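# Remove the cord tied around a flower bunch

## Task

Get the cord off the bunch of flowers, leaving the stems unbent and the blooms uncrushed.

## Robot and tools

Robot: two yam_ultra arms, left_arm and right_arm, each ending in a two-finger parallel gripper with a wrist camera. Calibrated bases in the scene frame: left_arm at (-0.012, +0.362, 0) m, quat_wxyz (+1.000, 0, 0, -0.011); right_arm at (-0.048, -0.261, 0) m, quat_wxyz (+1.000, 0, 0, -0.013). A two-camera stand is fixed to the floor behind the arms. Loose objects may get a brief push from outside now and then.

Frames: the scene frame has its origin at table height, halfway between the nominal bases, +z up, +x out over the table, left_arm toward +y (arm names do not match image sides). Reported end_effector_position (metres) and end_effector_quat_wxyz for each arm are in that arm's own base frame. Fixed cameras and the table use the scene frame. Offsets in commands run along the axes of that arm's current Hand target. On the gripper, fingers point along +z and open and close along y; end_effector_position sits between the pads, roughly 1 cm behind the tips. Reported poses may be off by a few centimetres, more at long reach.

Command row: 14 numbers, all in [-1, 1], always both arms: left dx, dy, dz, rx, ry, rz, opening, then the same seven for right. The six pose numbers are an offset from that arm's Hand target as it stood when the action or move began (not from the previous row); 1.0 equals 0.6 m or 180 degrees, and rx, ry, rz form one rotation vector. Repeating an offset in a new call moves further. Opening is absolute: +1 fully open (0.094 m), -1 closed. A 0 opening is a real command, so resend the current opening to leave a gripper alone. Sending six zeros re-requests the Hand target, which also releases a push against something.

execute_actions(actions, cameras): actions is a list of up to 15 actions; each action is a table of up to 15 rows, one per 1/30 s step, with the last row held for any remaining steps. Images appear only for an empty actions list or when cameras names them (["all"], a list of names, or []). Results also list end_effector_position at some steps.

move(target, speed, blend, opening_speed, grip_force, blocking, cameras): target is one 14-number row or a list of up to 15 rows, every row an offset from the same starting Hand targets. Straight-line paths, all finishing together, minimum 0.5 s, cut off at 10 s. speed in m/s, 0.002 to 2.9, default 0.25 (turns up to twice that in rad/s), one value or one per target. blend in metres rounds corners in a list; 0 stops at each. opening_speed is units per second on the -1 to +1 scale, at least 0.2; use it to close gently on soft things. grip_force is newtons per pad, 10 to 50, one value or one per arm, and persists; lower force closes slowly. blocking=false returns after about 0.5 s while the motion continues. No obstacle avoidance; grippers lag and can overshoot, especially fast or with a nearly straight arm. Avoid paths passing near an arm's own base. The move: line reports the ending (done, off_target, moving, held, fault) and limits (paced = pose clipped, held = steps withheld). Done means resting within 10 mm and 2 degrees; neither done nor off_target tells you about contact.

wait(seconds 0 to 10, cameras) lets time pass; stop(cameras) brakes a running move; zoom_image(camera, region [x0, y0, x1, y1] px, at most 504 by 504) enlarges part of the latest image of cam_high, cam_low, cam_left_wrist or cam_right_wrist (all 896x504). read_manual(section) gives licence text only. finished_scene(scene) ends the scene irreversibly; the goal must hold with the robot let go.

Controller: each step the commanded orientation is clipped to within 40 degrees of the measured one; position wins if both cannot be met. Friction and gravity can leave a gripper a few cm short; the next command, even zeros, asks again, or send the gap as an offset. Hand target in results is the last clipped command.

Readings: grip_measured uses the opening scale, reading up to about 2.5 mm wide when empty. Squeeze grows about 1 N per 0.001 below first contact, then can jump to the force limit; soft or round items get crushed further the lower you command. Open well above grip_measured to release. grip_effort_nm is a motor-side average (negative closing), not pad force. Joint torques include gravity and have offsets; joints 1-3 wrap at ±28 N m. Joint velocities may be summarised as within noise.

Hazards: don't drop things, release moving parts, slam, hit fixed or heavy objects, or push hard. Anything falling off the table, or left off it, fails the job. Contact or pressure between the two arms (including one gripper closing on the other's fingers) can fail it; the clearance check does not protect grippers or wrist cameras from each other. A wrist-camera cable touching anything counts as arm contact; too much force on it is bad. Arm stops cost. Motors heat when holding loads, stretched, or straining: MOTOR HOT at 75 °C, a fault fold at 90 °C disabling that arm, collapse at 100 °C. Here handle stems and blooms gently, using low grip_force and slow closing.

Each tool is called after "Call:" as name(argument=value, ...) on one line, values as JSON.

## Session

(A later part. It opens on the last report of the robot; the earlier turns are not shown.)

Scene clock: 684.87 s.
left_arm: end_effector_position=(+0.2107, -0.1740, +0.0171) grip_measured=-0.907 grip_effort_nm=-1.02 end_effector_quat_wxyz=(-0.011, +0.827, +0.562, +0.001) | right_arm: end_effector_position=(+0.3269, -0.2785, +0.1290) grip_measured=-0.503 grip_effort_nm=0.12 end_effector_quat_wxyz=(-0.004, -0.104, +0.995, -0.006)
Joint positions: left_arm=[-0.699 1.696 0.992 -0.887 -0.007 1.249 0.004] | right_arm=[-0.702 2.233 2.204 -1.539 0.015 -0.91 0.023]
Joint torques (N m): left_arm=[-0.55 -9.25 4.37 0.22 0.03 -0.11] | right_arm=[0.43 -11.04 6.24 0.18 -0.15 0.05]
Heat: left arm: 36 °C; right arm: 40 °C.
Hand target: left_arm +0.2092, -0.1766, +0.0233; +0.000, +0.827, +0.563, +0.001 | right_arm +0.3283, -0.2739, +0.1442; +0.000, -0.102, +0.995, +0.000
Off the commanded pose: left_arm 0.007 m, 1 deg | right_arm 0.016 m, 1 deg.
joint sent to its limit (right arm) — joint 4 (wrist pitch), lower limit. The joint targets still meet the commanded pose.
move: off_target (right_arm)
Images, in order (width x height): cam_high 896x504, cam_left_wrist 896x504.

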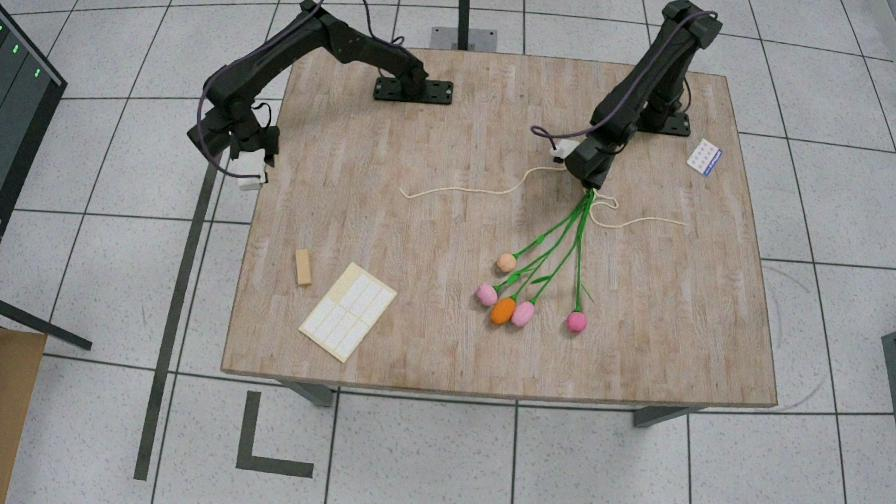

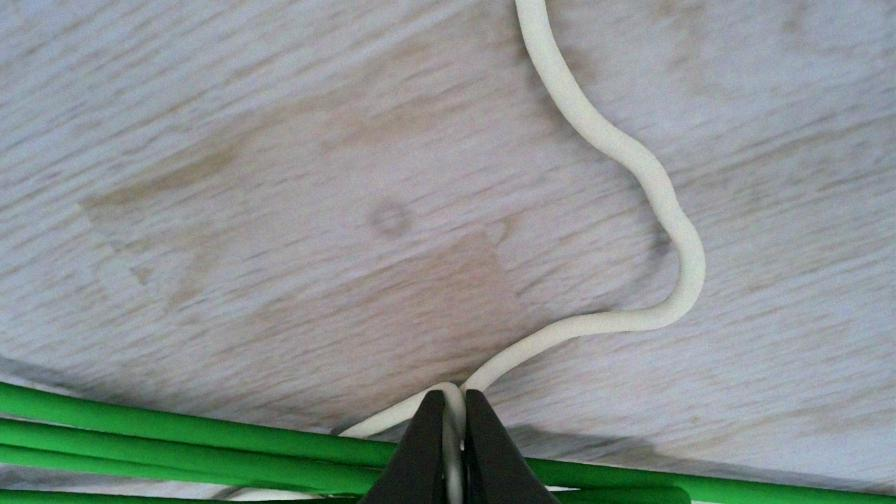

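Call:
move(target=[[0.01,-0.1,-0.005,0,0,0,-0.95,0,0,0,0,0,0,-0.5]], cameras=["cam_left_wrist","cam_high"], speed=0.08)

Call:
zoom_image(camera="cam_high", region=[460, 140, 640, 350])

Call:
zoom_image(camera="cam_low", region=[320, 220, 560, 360])

Scene clock: 714.07 s.
left_arm: end_effector_position=(+0.1556, -0.1458, +0.0220) grip_measured=-0.907 grip_effort_nm=-1.02 end_effector_quat_wxyz=(-0.012, +0.827, +0.562, +0.001) | right_arm: end_effector_position=(+0.3269, -0.2785, +0.1290) grip_measured=-0.503 grip_effort_nm=0.13 end_effector_quat_wxyz=(-0.004, -0.104, +0.995, -0.006)
Joint positions: left_arm=[-0.764 1.463 0.778 -0.909 -0.007 1.184 0.004] | right_arm=[-0.702 2.233 2.204 -1.539 0.015 -0.91 0.023]
Joint torques (N m): left_arm=[-0.51 -6.56 4.62 0.25 0.03 -0.06] | right_arm=[0.35 -11.06 6.31 0.16 -0.18 0.05]
Heat: left arm: 36 °C; right arm: 40 °C.
Hand target: left_arm +0.1554, -0.1490, +0.0262; +0.000, +0.827, +0.563, +0.001 | right_arm +0.3283, -0.2739, +0.1442; +0.000, -0.102, +0.995, +0.000
Off the commanded pose: left_arm 0.005 m, 1 deg | right_arm 0.016 m, 1 deg.
joint sent to its limit (right arm) — joint 4 (wrist pitch), lower limit. The joint targets still meet the commanded pose.
move: off_target (right_arm)
Images, in order (width x height): cam_high 896x504, cam_left_wrist 896x504.

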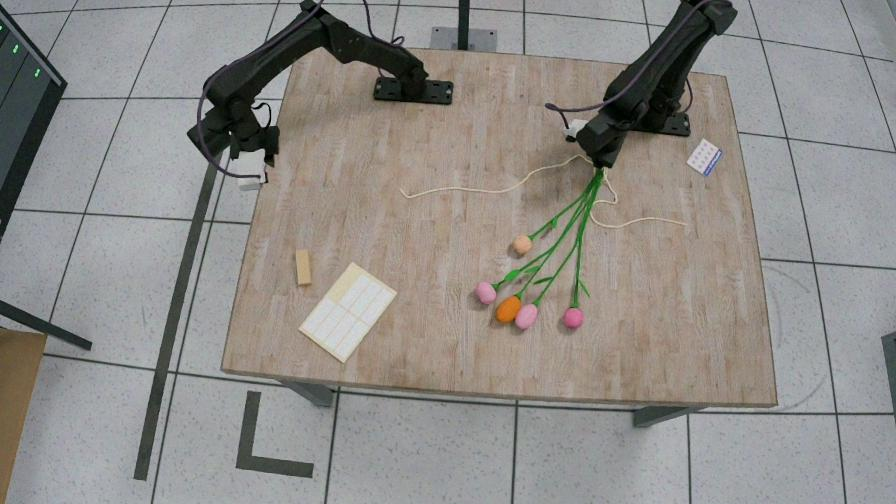

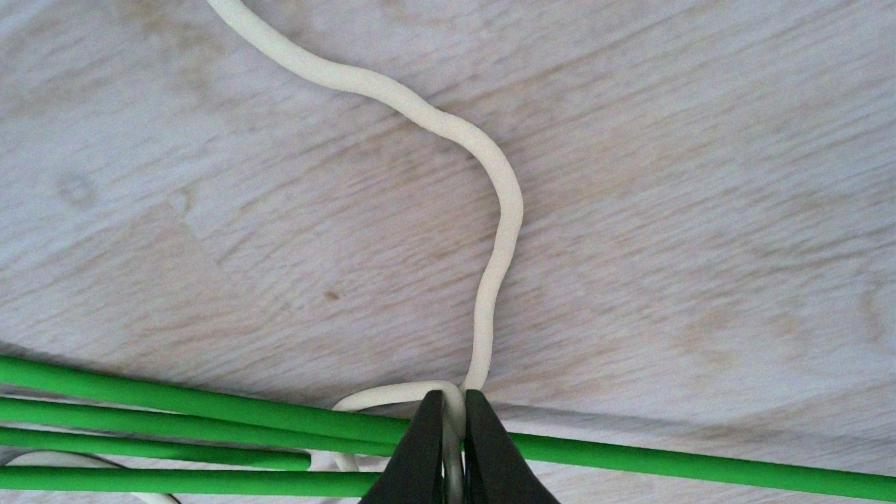

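Scaled by 2.400 from the camera's 896x504 image, which has a finer 1280x720 frame.

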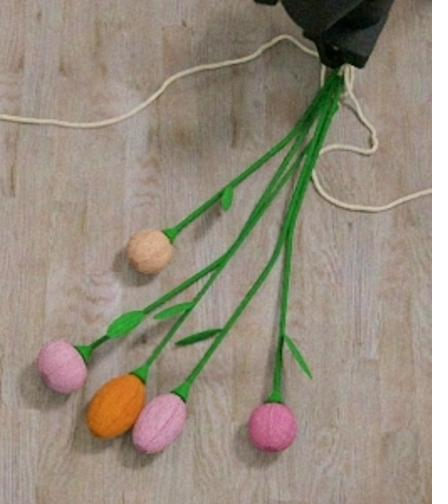

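This scene's latest camera images include none from cam_low. They are from: cam_high, cam_left_wrist. cam_low's image comes with the result of a call that names it in "cameras".

Call:
move(target=[[-0.01,-0.075,-0.005,0,0,0,-0.95,0,0,0,0,0,0,-0.5]], cameras=["cam_left_wrist","cam_high","cam_low"], speed=0.08)

Call:
zoom_image(camera="cam_high", region=[460, 130, 640, 340])

Scene clock: 723.53 s.
left_arm: end_effector_position=(+0.1122, -0.1353, +0.0264) grip_measured=-0.907 grip_effort_nm=-1.02 end_effector_quat_wxyz=(-0.010, +0.827, +0.562, +0.003) | right_arm: end_effector_position=(+0.3269, -0.2785, +0.1290) grip_measured=-0.503 grip_effort_nm=0.13 end_effector_quat_wxyz=(-0.004, -0.104, +0.995, -0.006)
Joint positions: left_arm=[-0.892 1.292 0.664 -0.962 -0.008 1.056 0.004] | right_arm=[-0.702 2.233 2.204 -1.539 0.015 -0.91 0.023]
Joint torques (N m): left_arm=[-0.55 -4.75 4.75 0.25 0.04 -0.09] | right_arm=[0.38 -11.07 6.27 0.15 -0.17 0.06]
Heat: left arm: 35 °C; right arm: 40 °C.
Hand target: left_arm +0.1114, -0.1380, +0.0291; +0.000, +0.827, +0.563, +0.001 | right_arm +0.3283, -0.2739, +0.1442; +0.000, -0.102, +0.995, +0.000
Off the commanded pose: left_arm 0.004 m, 1 deg | right_arm 0.016 m, 1 deg.
joint sent to its limit (right arm) — joint 4 (wrist pitch), lower limit. The joint targets still meet the commanded pose.
move: off_target (right_arm)
Images, in order (width x height): cam_high 896x504, cam_low 896x504, cam_left_wrist 896x504.

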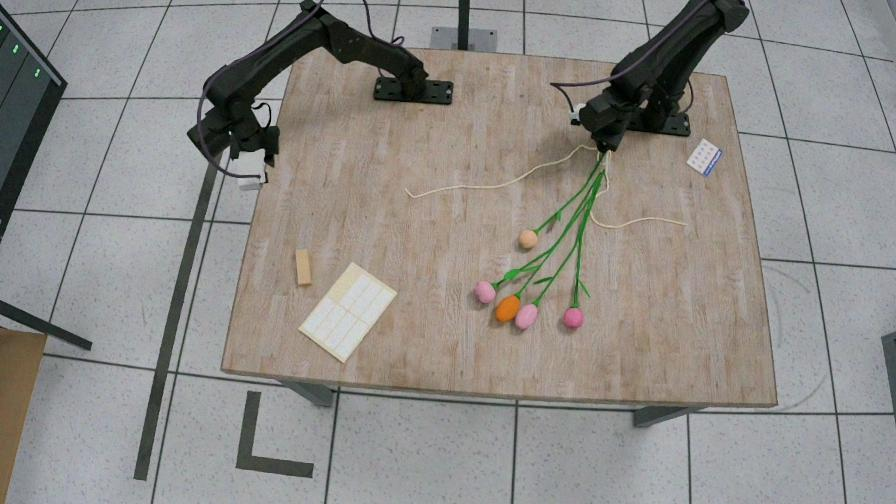

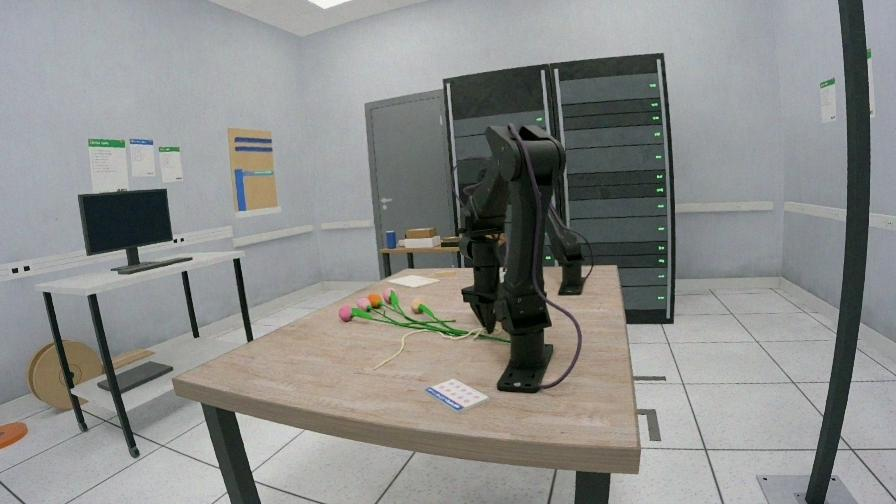

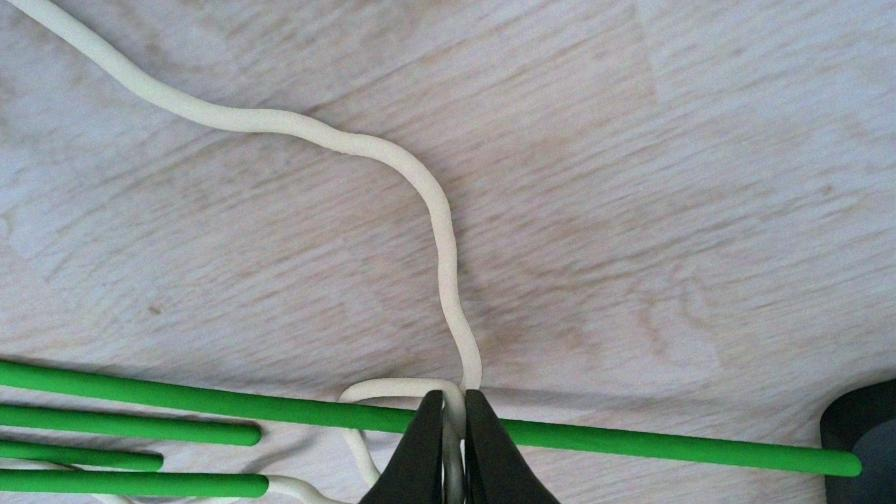

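Scaled by 2.400 from the camera's 896x504 image, which has a finer 1280x720 frame.

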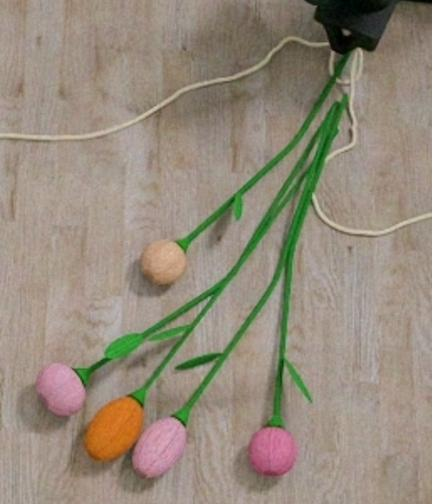

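Call:
move(target=[0,0,0,0,0,0,-0.95,-0.174,0.994,0.023,0,0,-0.71,-0.3], cameras=["cam_right_wrist","cam_high"], speed=0.3)

Scene clock: 745.53 s.
left_arm: end_effector_position=(+0.1122, -0.1353, +0.0264) grip_measured=-0.907 grip_effort_nm=-1.02 end_effector_quat_wxyz=(-0.010, +0.827, +0.562, +0.003) | right_arm: end_effector_position=(+0.3115, +0.3316, +0.1292) grip_measured=-0.303 grip_effort_nm=0.12 end_effector_quat_wxyz=(-0.024, +0.936, -0.351, +0.018)
Joint positions: left_arm=[-0.892 1.292 0.664 -0.962 -0.008 1.055 0.004] | right_arm=[0.82 2.306 2.326 -1.533 0.015 -1.603 0.033]
Joint torques (N m): left_arm=[-0.57 -4.72 4.75 0.25 0.04 -0.09] | right_arm=[-0.21 -8.64 7.04 0.22 -0.18 -0.1]
Heat: left arm: 35 °C; right arm: 40 °C.
Hand target: left_arm +0.1114, -0.1381, +0.0291; +0.000, +0.827, +0.563, +0.001 | right_arm +0.3101, +0.3313, +0.1300; +0.000, +0.938, -0.346, +0.000
Off the commanded pose: left_arm 0.004 m, 1 deg | right_arm 0.002 m, 3 deg.
joint sent to its limit (right arm) — joint 4 (wrist pitch), lower limit. The joint targets are off in orientation, not in position.
move: off_target (right_arm)
Images, in order (width x height): cam_high 896x504, cam_right_wrist 896x504.

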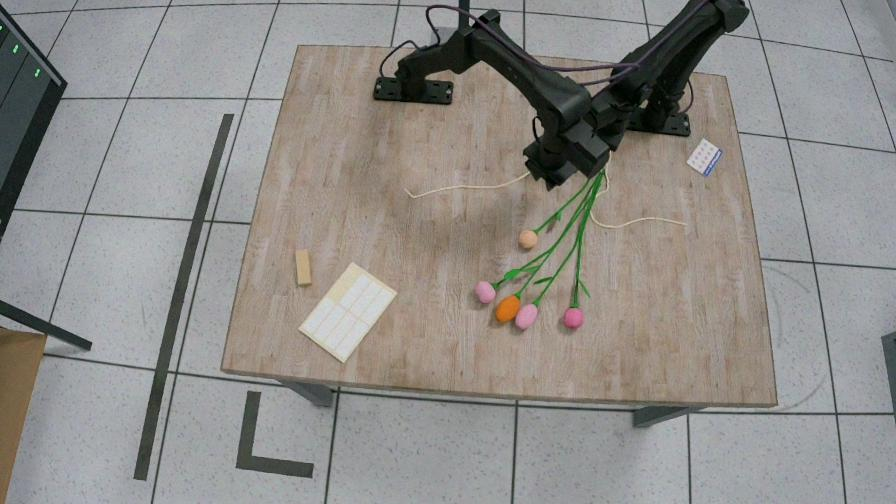

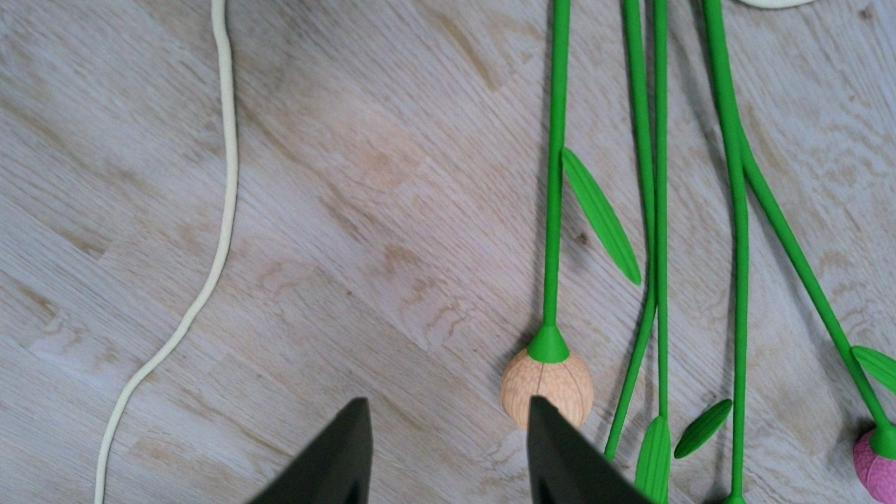

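Call:
move(target=[0,0,0,0,0,0,-0.95,0.012,-0.082,0.13,0,0,0,-0.4], cameras=["cam_right_wrist"], speed=0.12)

Scene clock: 752.37 s.
left_arm: end_effector_position=(+0.1121, -0.1351, +0.0264) grip_measured=-0.907 grip_effort_nm=-1.02 end_effector_quat_wxyz=(-0.010, +0.827, +0.562, +0.003) | right_arm: end_effector_position=(+0.3486, +0.3648, +0.0507) grip_measured=-0.397 grip_effort_nm=-0.15 end_effector_quat_wxyz=(-0.009, +0.936, -0.351, +0.012)
Joint positions: left_arm=[-0.892 1.292 0.664 -0.962 -0.008 1.055 0.004] | right_arm=[0.811 2.649 2.64 -1.536 0.015 -1.614 0.028]
Joint torques (N m): left_arm=[-0.57 -4.77 4.72 0.26 0.04 -0.1] | right_arm=[-0.31 -10.52 6.99 0.17 -0.17 -0.16]
Heat: left arm: 35 °C; right arm: 40 °C.
Hand target: left_arm +0.1113, -0.1380, +0.0291; +0.000, +0.827, +0.563, +0.001 | right_arm +0.3475, +0.3639, +0.0520; +0.000, +0.938, -0.346, +0.000
Off the commanded pose: left_arm 0.004 m, 1 deg | right_arm 0.002 m, 2 deg.
joint sent to its limit (right arm) — joint 4 (wrist pitch), lower limit. The joint targets still meet the commanded pose.
move: done
Images, in order (width x height): cam_right_wrist 896x504.

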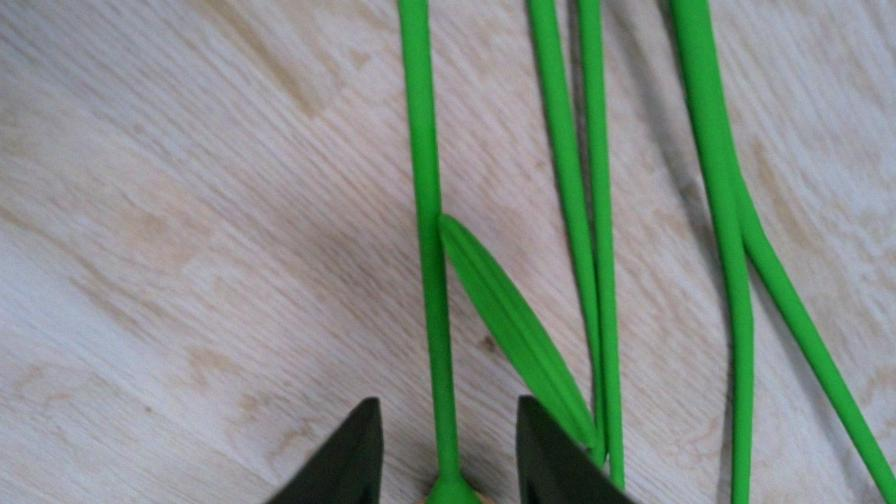

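Call:
move(target=[0,0,0,0,0,0,-0.95,0,0.003,0.06,0,0,0,-0.6], cameras=["cam_right_wrist"], speed=0.06)

Scene clock: 759.00 s.
left_arm: end_effector_position=(+0.1121, -0.1351, +0.0264) grip_measured=-0.907 grip_effort_nm=-1.02 end_effector_quat_wxyz=(-0.010, +0.827, +0.562, +0.003) | right_arm: end_effector_position=(+0.3415, +0.3574, +0.0168) grip_measured=-0.598 grip_effort_nm=-0.13 end_effector_quat_wxyz=(+0.019, +0.936, -0.350, +0.000)
Joint positions: left_arm=[-0.892 1.292 0.664 -0.962 -0.008 1.055 0.004] | right_arm=[0.811 2.644 2.493 -1.455 0.015 -1.614 0.019]
Joint torques (N m): left_arm=[-0.57 -4.75 4.77 0.26 0.04 -0.1] | right_arm=[-0.4 -11.82 3.54 0.68 -0.17 -0.17]
Heat: left arm: 35 °C; right arm: 40 °C.
Hand target: left_arm +0.1113, -0.1380, +0.0291; +0.000, +0.827, +0.563, +0.001 | right_arm +0.3464, +0.3625, +0.0160; +0.000, +0.938, -0.346, +0.000
Off the commanded pose: left_arm 0.004 m, 1 deg | right_arm 0.007 m, 2 deg.
move: done
Images, in order (width x height): cam_right_wrist 896x504.

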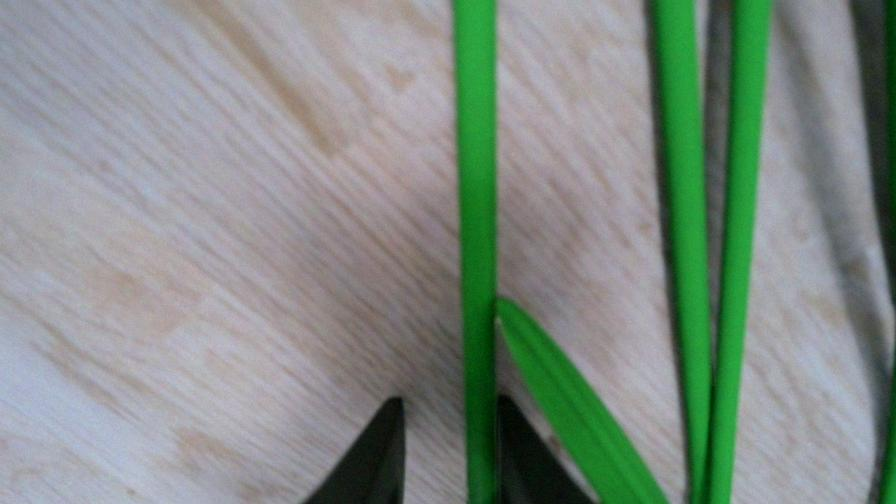

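Call:
move(target=[[0,0,0,0,0,0,-0.95,0,0,0,0,0,0,-1]], grip_force=[50,12])

Call:
move(target=[[0,0,0,0,0,0,-0.95,0.19,-0.03,-0.01,0,0,0,-1]], speed=0.05, cameras=["all"])

Call:
zoom_image(camera="cam_high", region=[460, 130, 640, 340])

Scene clock: 766.83 s.
left_arm: end_effector_position=(+0.1121, -0.1351, +0.0264) grip_measured=-0.907 grip_effort_nm=-1.02 end_effector_quat_wxyz=(-0.010, +0.827, +0.562, +0.003) | right_arm: end_effector_position=(+0.3456, +0.3617, +0.0163) grip_measured=-0.874 grip_effort_nm=-0.32 end_effector_quat_wxyz=(+0.008, +0.937, -0.350, +0.005)
Joint positions: left_arm=[-0.892 1.292 0.664 -0.962 -0.008 1.055 0.004] | right_arm=[0.811 2.644 2.492 -1.43 0.015 -1.615 0.006]
Joint torques (N m): left_arm=[-0.59 -4.75 4.77 0.27 0.04 -0.09] | right_arm=[-0.36 -12 3.47 0.54 -0.15 -0.15]
Heat: left arm: 35 °C; right arm: 40 °C.
Hand target: left_arm +0.1113, -0.1380, +0.0291; +0.000, +0.827, +0.563, +0.001 | right_arm +0.3463, +0.3625, +0.0159; +0.000, +0.938, -0.346, +0.000
Off the commanded pose: left_arm 0.004 m, 1 deg | right_arm 0.001 m, 1 deg.
grip_force (N): 50, 12
move: done

Scene clock: 769.63 s.
left_arm: end_effector_position=(+0.1121, -0.1351, +0.0264) grip_measured=-0.907 grip_effort_nm=-1.02 end_effector_quat_wxyz=(-0.010, +0.827, +0.562, +0.003) | right_arm: end_effector_position=(+0.4389, +0.2974, +0.0234) grip_measured=-0.875 grip_effort_nm=-0.34 end_effector_quat_wxyz=(-0.028, +0.935, -0.353, +0.023)
Joint positions: left_arm=[-0.892 1.292 0.664 -0.962 -0.008 1.055 0.004] | right_arm=[0.595 2.807 2.841 -1.532 0.005 -1.825 0.006]
Joint torques (N m): left_arm=[-0.57 -4.75 4.77 0.26 0.05 -0.1] | right_arm=[0.01 -10.47 7.15 0.61 -0.09 -0.14]
Heat: left arm: 35 °C; right arm: 40 °C.
Hand target: left_arm +0.1113, -0.1380, +0.0291; +0.000, +0.827, +0.563, +0.001 | right_arm +0.4446, +0.3021, +0.0219; +0.001, +0.938, -0.346, +0.000
Off the commanded pose: left_arm 0.004 m, 1 deg | right_arm 0.008 m, 4 deg.
elbow stopped short (right arm): the move would have taken joint 3 (elbow) straighter than the controller allows.
grip_force (N): 50, 12
move: off_target (right_arm)

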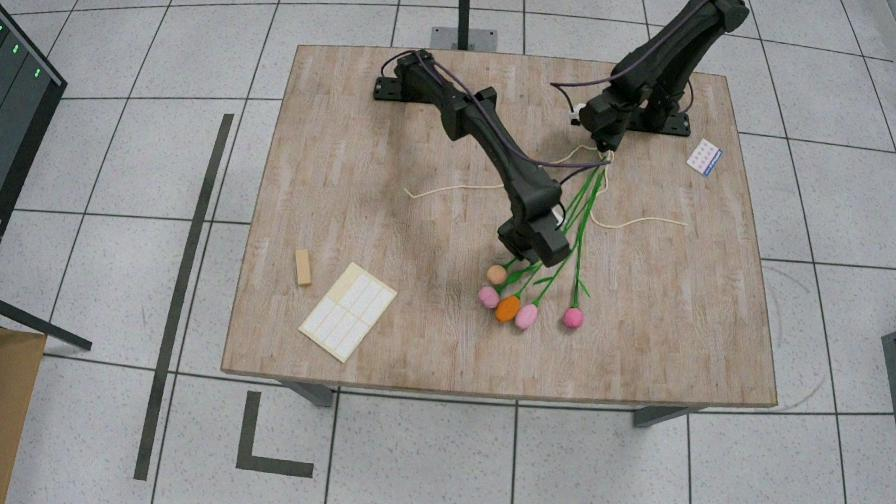

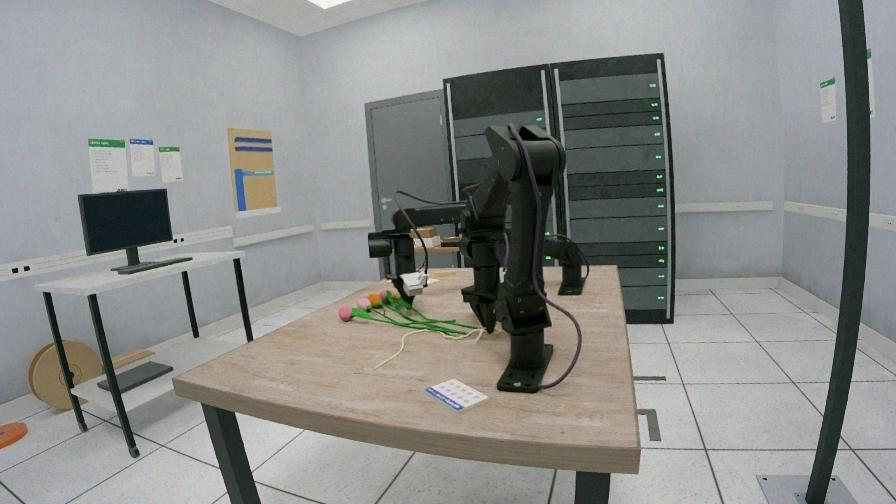

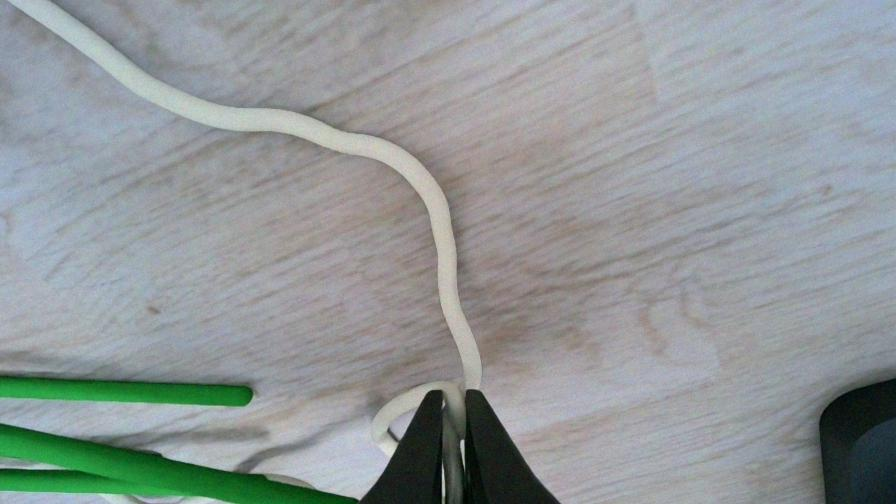

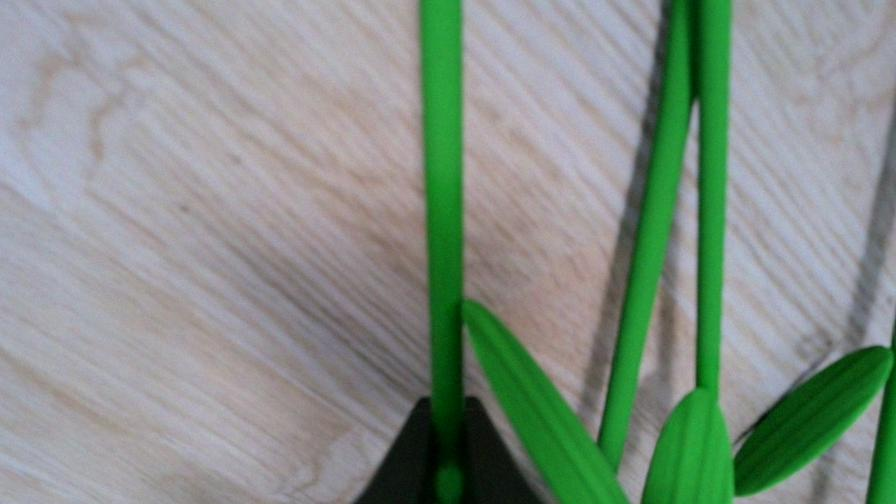

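Scaled by 2.400 from the camera's 896x504 image, which has a finer 1280x720 frame.

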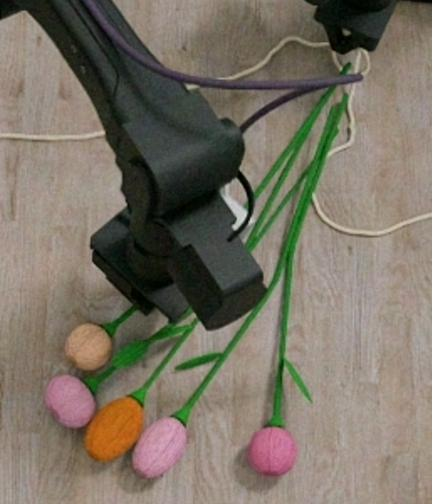

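Call:
move(target=[[0,0,0,0,0,0,-0.95,0,0,0.008,0,0,0,-1],[0,0,0,0,0,0,-0.95,0,0,0.008,0,0,0,-0.6],[0,0,0,0,0,0,-0.95,0,0,-0.2,0,0,0,-0.6],[0,0,0,0,0,0,-0.95,0.465,0.85,-0.2,0,0,0.7,-0.6]], grip_force=[50,50], speed=[0.1,0.1,0.15,0.35], cameras=["cam_high","cam_left_wrist"])

Call:
zoom_image(camera="cam_high", region=[460, 130, 640, 340])

Scene clock: 784.30 s.
left_arm: end_effector_position=(+0.1121, -0.1351, +0.0264) grip_measured=-0.907 grip_effort_nm=-1.02 end_effector_quat_wxyz=(-0.010, +0.827, +0.562, +0.003) | right_arm: end_effector_position=(+0.3229, -0.2691, +0.1405) grip_measured=-0.603 grip_effort_nm=0.12 end_effector_quat_wxyz=(+0.002, -0.120, +0.993, -0.009)
Joint positions: left_arm=[-0.892 1.292 0.664 -0.962 -0.008 1.055 0.004] | right_arm=[-0.693 2.178 2.161 -1.538 0.009 -0.933 0.019]
Joint torques (N m): left_arm=[-0.57 -4.74 4.77 0.27 0.04 -0.1] | right_arm=[0.34 -7.99 7.12 0.19 -0.13 0.05]
Heat: left arm: 35 °C; right arm: 41 °C.
Hand target: left_arm +0.1113, -0.1380, +0.0291; +0.000, +0.827, +0.563, +0.001 | right_arm +0.3253, -0.2667, +0.1425; +0.000, -0.117, +0.993, +0.000
Off the commanded pose: left_arm 0.004 m, 1 deg | right_arm 0.004 m, 1 deg.
elbow stopped short (right arm): the move would have taken joint 3 (elbow) straighter than the controller allows.
joint sent to its limit (right arm) — joint 4 (wrist pitch), lower limit. The joint targets still meet the commanded pose.
move: done; target 2's new opening was sent with right_arm's hand 0.008 m and 4 deg from that target
Images, in order (width x height): cam_high 896x504, cam_left_wrist 896x504.

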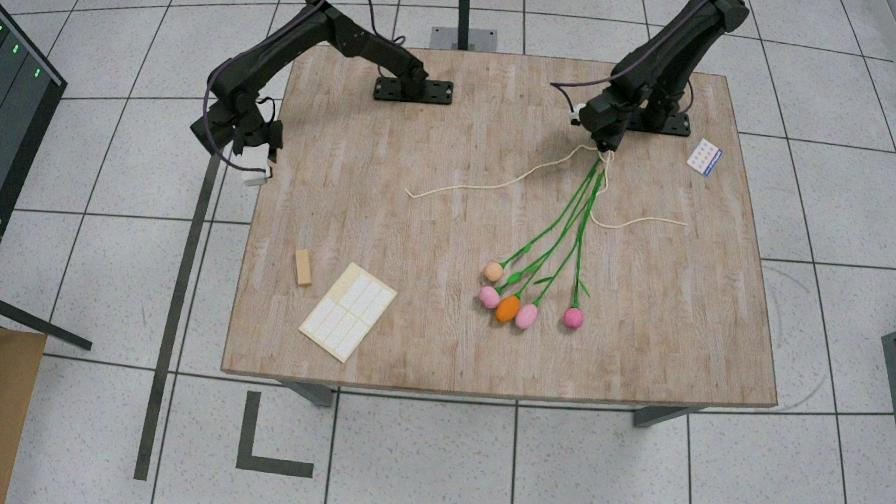

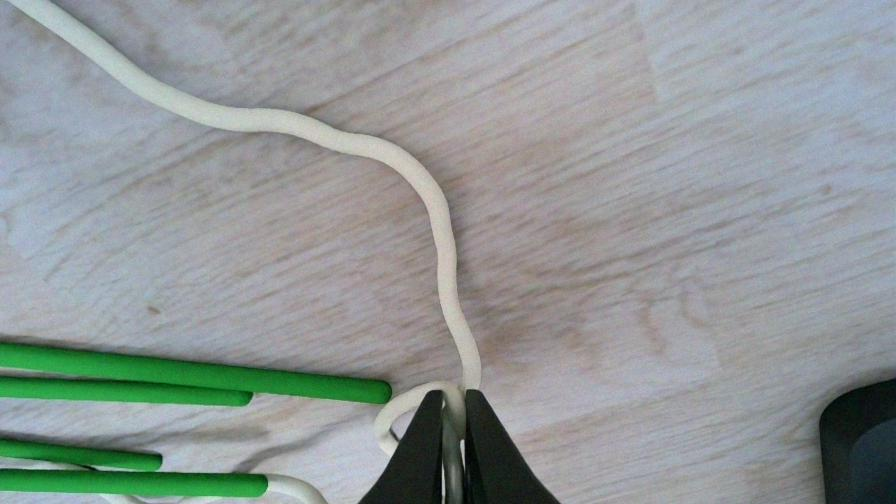

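Scaled by 2.400 from the camera's 896x504 image, which has a finer 1280x720 frame.

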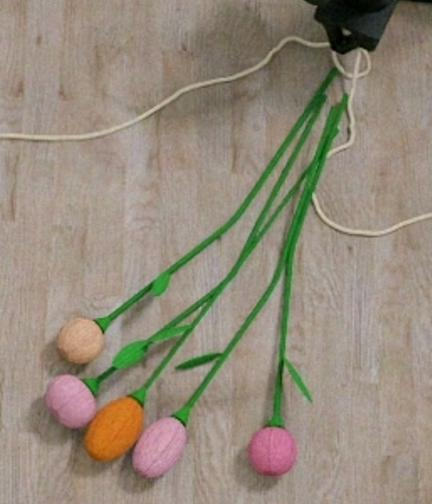

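Call:
move(target=[[-0.03,-0.02,-0.35,0,0,0,-0.95,0,0,0,0,0,0,-0.6]], speed=0.1, cameras=["cam_high","cam_left_wrist","cam_low"])

Call:
zoom_image(camera="cam_high", region=[460, 130, 700, 340])

Call:
zoom_image(camera="cam_low", region=[320, 240, 560, 380])

Scene clock: 802.63 s.
left_arm: end_effector_position=(+0.0937, -0.1462, +0.2290) grip_measured=-0.907 grip_effort_nm=-1.02 end_effector_quat_wxyz=(+0.127, +0.821, +0.556, -0.001) | right_arm: end_effector_position=(+0.3228, -0.2690, +0.1405) grip_measured=-0.603 grip_effort_nm=0.13 end_effector_quat_wxyz=(+0.002, -0.120, +0.993, -0.009)
Joint positions: left_arm=[-1.014 1.057 1.326 -1.585 -0.008 0.938 0.004] | right_arm=[-0.693 2.178 2.161 -1.539 0.009 -0.933 0.019]
Joint torques (N m): left_arm=[-0.57 -1.59 6.93 0.86 0.06 -0.09] | right_arm=[0.32 -7.98 7.1 0.19 -0.11 0.06]
Heat: left arm: 35 °C; right arm: 39 °C.
Hand target: left_arm +0.0933, -0.1505, +0.2391; +0.000, +0.827, +0.563, +0.001 | right_arm +0.3253, -0.2667, +0.1425; +0.000, -0.117, +0.993, +0.000
Off the commanded pose: left_arm 0.011 m, 15 deg | right_arm 0.004 m, 1 deg.
joint read past its limit (left arm) — joint 4 (wrist pitch), lower limit.
joint sent to its limit (left arm) — joint 4 (wrist pitch), lower limit. The joint targets are off in orientation, not in position.
joint sent to its limit (right arm) — joint 4 (wrist pitch), lower limit. The joint targets still meet the commanded pose.
move: off_target (left_arm)
Images, in order (width x height): cam_high 896x504, cam_low 896x504, cam_left_wrist 896x504.

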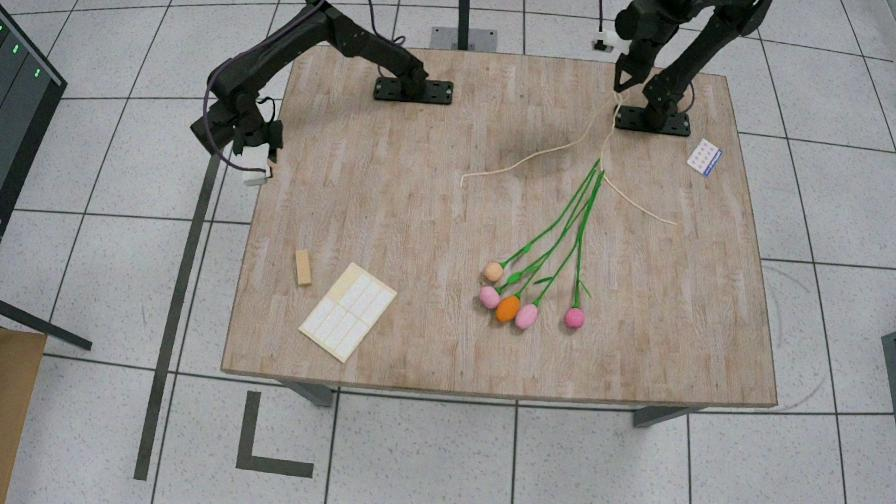

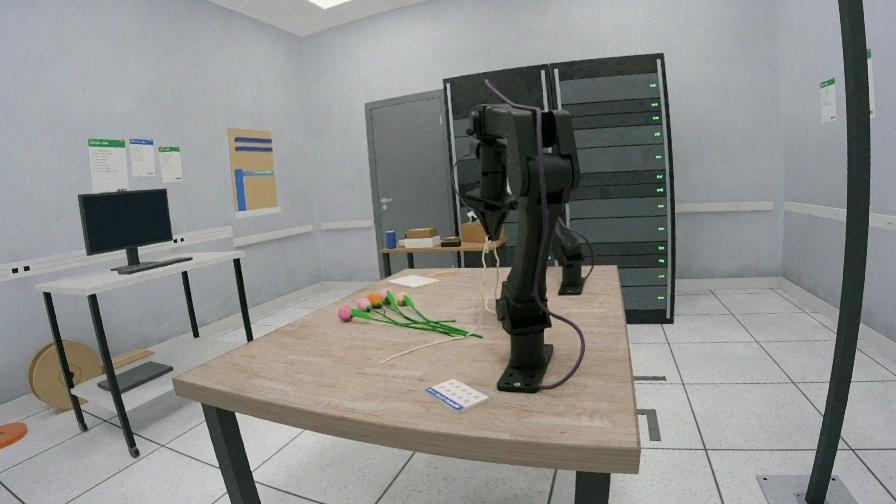

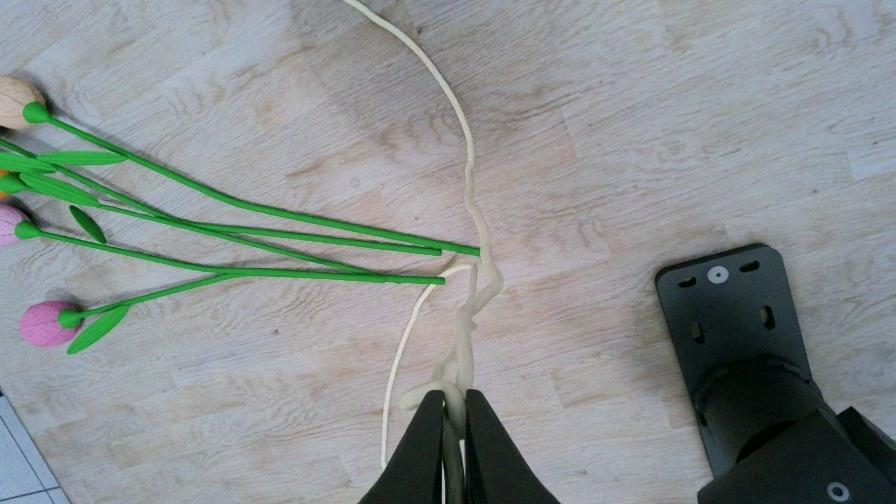

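Scaled by 2.100 from the camera's 896x504 image, which has a finer 1280x720 frame.

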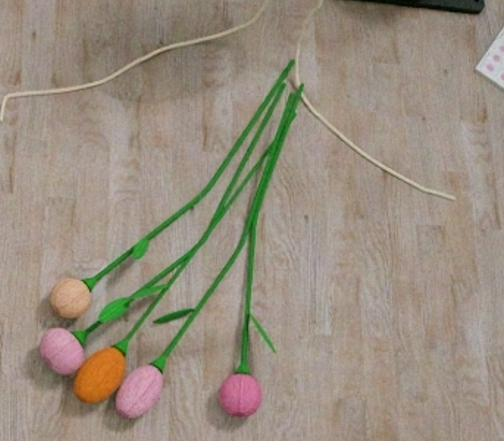

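Scaled by 2.100 from the camera's 896x504 image, which has a finer 1280x720 frame.

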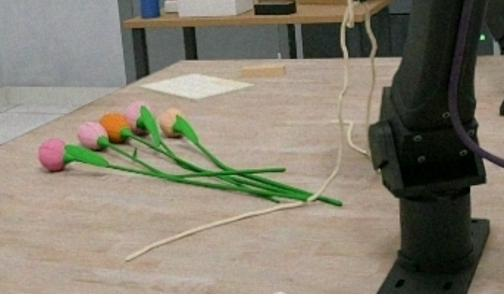

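Call:
move(target=[[-0.19,-0.03,-0.17,0,0,0,-0.95,0,0,0,0,0,0,-0.6]], speed=0.12, cameras=["cam_high","cam_low"])

Call:
zoom_image(camera="cam_high", region=[460, 90, 700, 340])

Call:
zoom_image(camera="cam_low", region=[320, 240, 560, 380])

Scene clock: 814.03 s.
left_arm: end_effector_position=(+0.0372, -0.2451, +0.3294) grip_measured=-0.907 grip_effort_nm=-1.02 end_effector_quat_wxyz=(+0.231, +0.803, +0.540, -0.103) | right_arm: end_effector_position=(+0.3228, -0.2690, +0.1405) grip_measured=-0.603 grip_effort_nm=0.12 end_effector_quat_wxyz=(+0.002, -0.120, +0.993, -0.009)
Joint positions: left_arm=[-1.438 1.283 1.817 -1.594 -0.019 0.525 0.004] | right_arm=[-0.693 2.178 2.161 -1.539 0.009 -0.933 0.019]
Joint torques (N m): left_arm=[-0.32 -2.13 6.67 1.41 0.1 -0.12] | right_arm=[0.4 -7.9 7.08 0.19 -0.12 0.05]
Heat: left arm: 36 °C; right arm: 38 °C.
Hand target: left_arm +0.0346, -0.2501, +0.3409; +0.000, +0.827, +0.563, +0.001 | right_arm +0.3253, -0.2667, +0.1425; +0.000, -0.117, +0.993, +0.000
Off the commanded pose: left_arm 0.013 m, 29 deg | right_arm 0.004 m, 1 deg.
joint read past its limit (left arm) — joint 4 (wrist pitch), lower limit.
joint sent to its limit (left arm) — joint 4 (wrist pitch), lower limit. The joint targets are off in orientation, not in position.
joint sent to its limit (right arm) — joint 4 (wrist pitch), lower limit. The joint targets still meet the commanded pose.
move: off_target (left_arm)
Images, in order (width x height): cam_high 896x504, cam_low 896x504.

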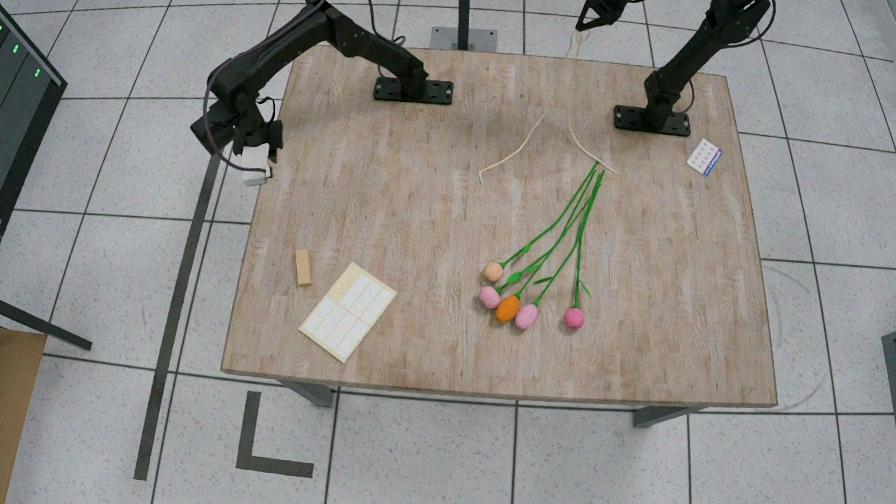

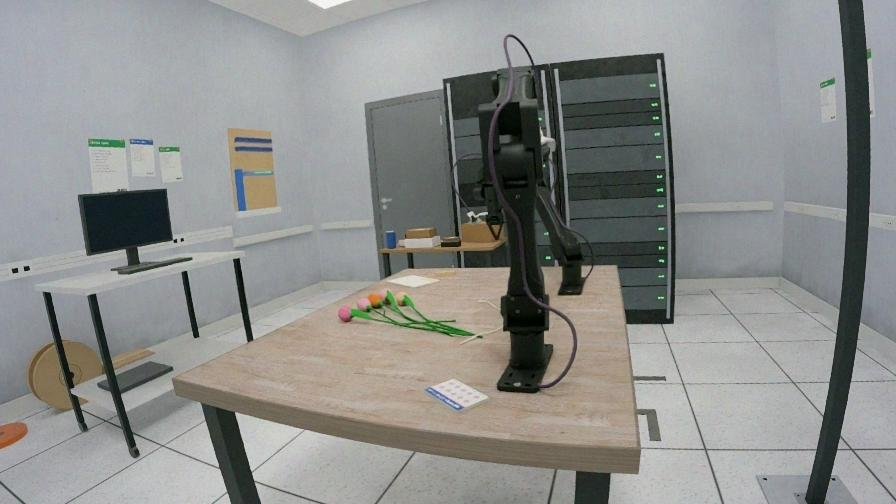

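Scaled by 2.016 from the camera's 896x504 image, which has a finer 1280x720 frame.

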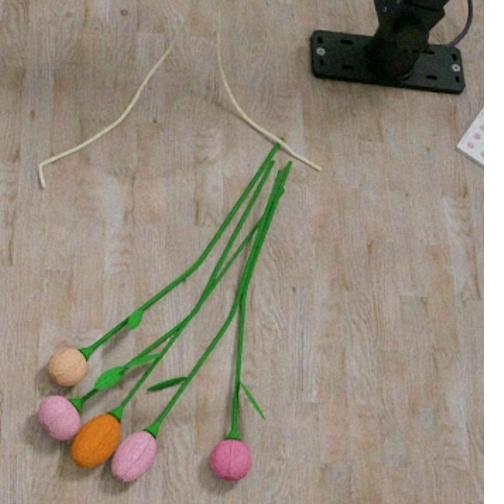

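Scaled by 2.100 from the camera's 896x504 image, which has a finer 1280x720 frame.

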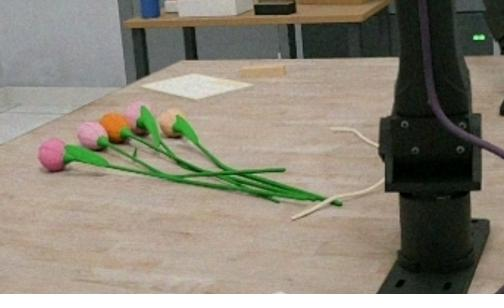

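Call:
move(target=[[-0.19,0.1,-0.03,0,0,0,-0.95,0,0,0,0,0,0,-0.6]], speed=0.12, cameras=["cam_high"])

Call:
zoom_image(camera="cam_high", region=[420, 90, 660, 340])

Scene clock: 822.60 s.
left_arm: end_effector_position=(+0.0520, -0.3723, +0.3474) grip_measured=-0.907 grip_effort_nm=-1.02 end_effector_quat_wxyz=(+0.247, +0.798, +0.539, -0.113) | right_arm: end_effector_position=(+0.3228, -0.2690, +0.1405) grip_measured=-0.603 grip_effort_nm=0.13 end_effector_quat_wxyz=(+0.002, -0.120, +0.993, -0.009)
Joint positions: left_arm=[-1.444 1.77 2.346 -1.597 -0.019 0.515 0.004] | right_arm=[-0.693 2.178 2.161 -1.539 0.009 -0.933 0.019]
Joint torques (N m): left_arm=[-0.61 -6.56 6.49 1.5 0.05 -0.11] | right_arm=[0.35 -7.97 7.04 0.19 -0.12 0.07]
Heat: left arm: 36 °C; right arm: 38 °C.
Hand target: left_arm +0.0486, -0.3782, +0.3589; +0.000, +0.827, +0.563, +0.001 | right_arm +0.3253, -0.2667, +0.1425; +0.000, -0.117, +0.993, +0.000
Off the commanded pose: left_arm 0.013 m, 32 deg | right_arm 0.004 m, 1 deg.
joint read past its limit (left arm) — joint 4 (wrist pitch), lower limit.
joint sent to its limit (left arm) — joint 4 (wrist pitch), lower limit. The joint targets are off in orientation, not in position.
joint sent to its limit (right arm) — joint 4 (wrist pitch), lower limit. The joint targets still meet the commanded pose.
move: off_target (left_arm)
Images, in order (width x height): cam_high 896x504.

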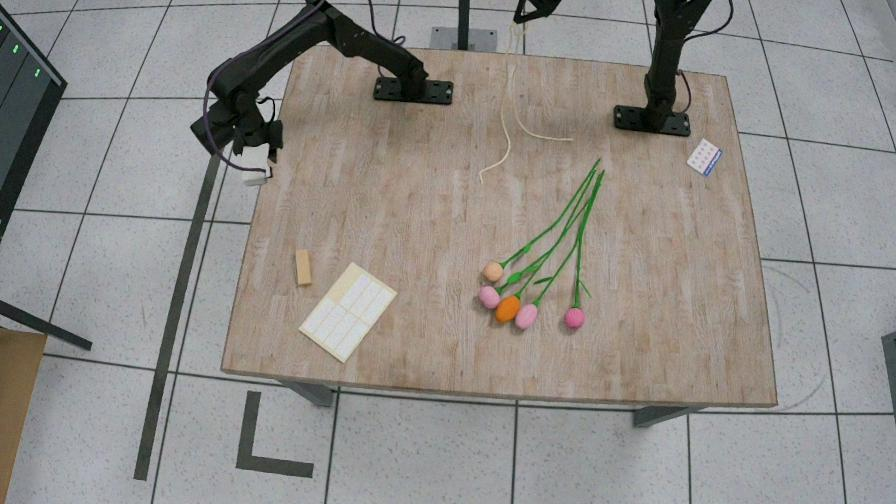

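Scaled by 2.016 from the camera's 896x504 image, which has a finer 1280x720 frame.

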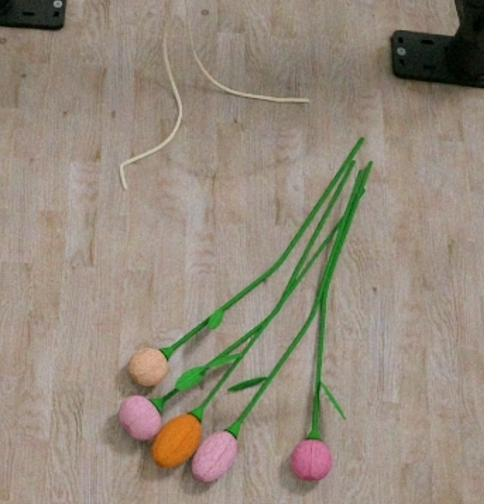

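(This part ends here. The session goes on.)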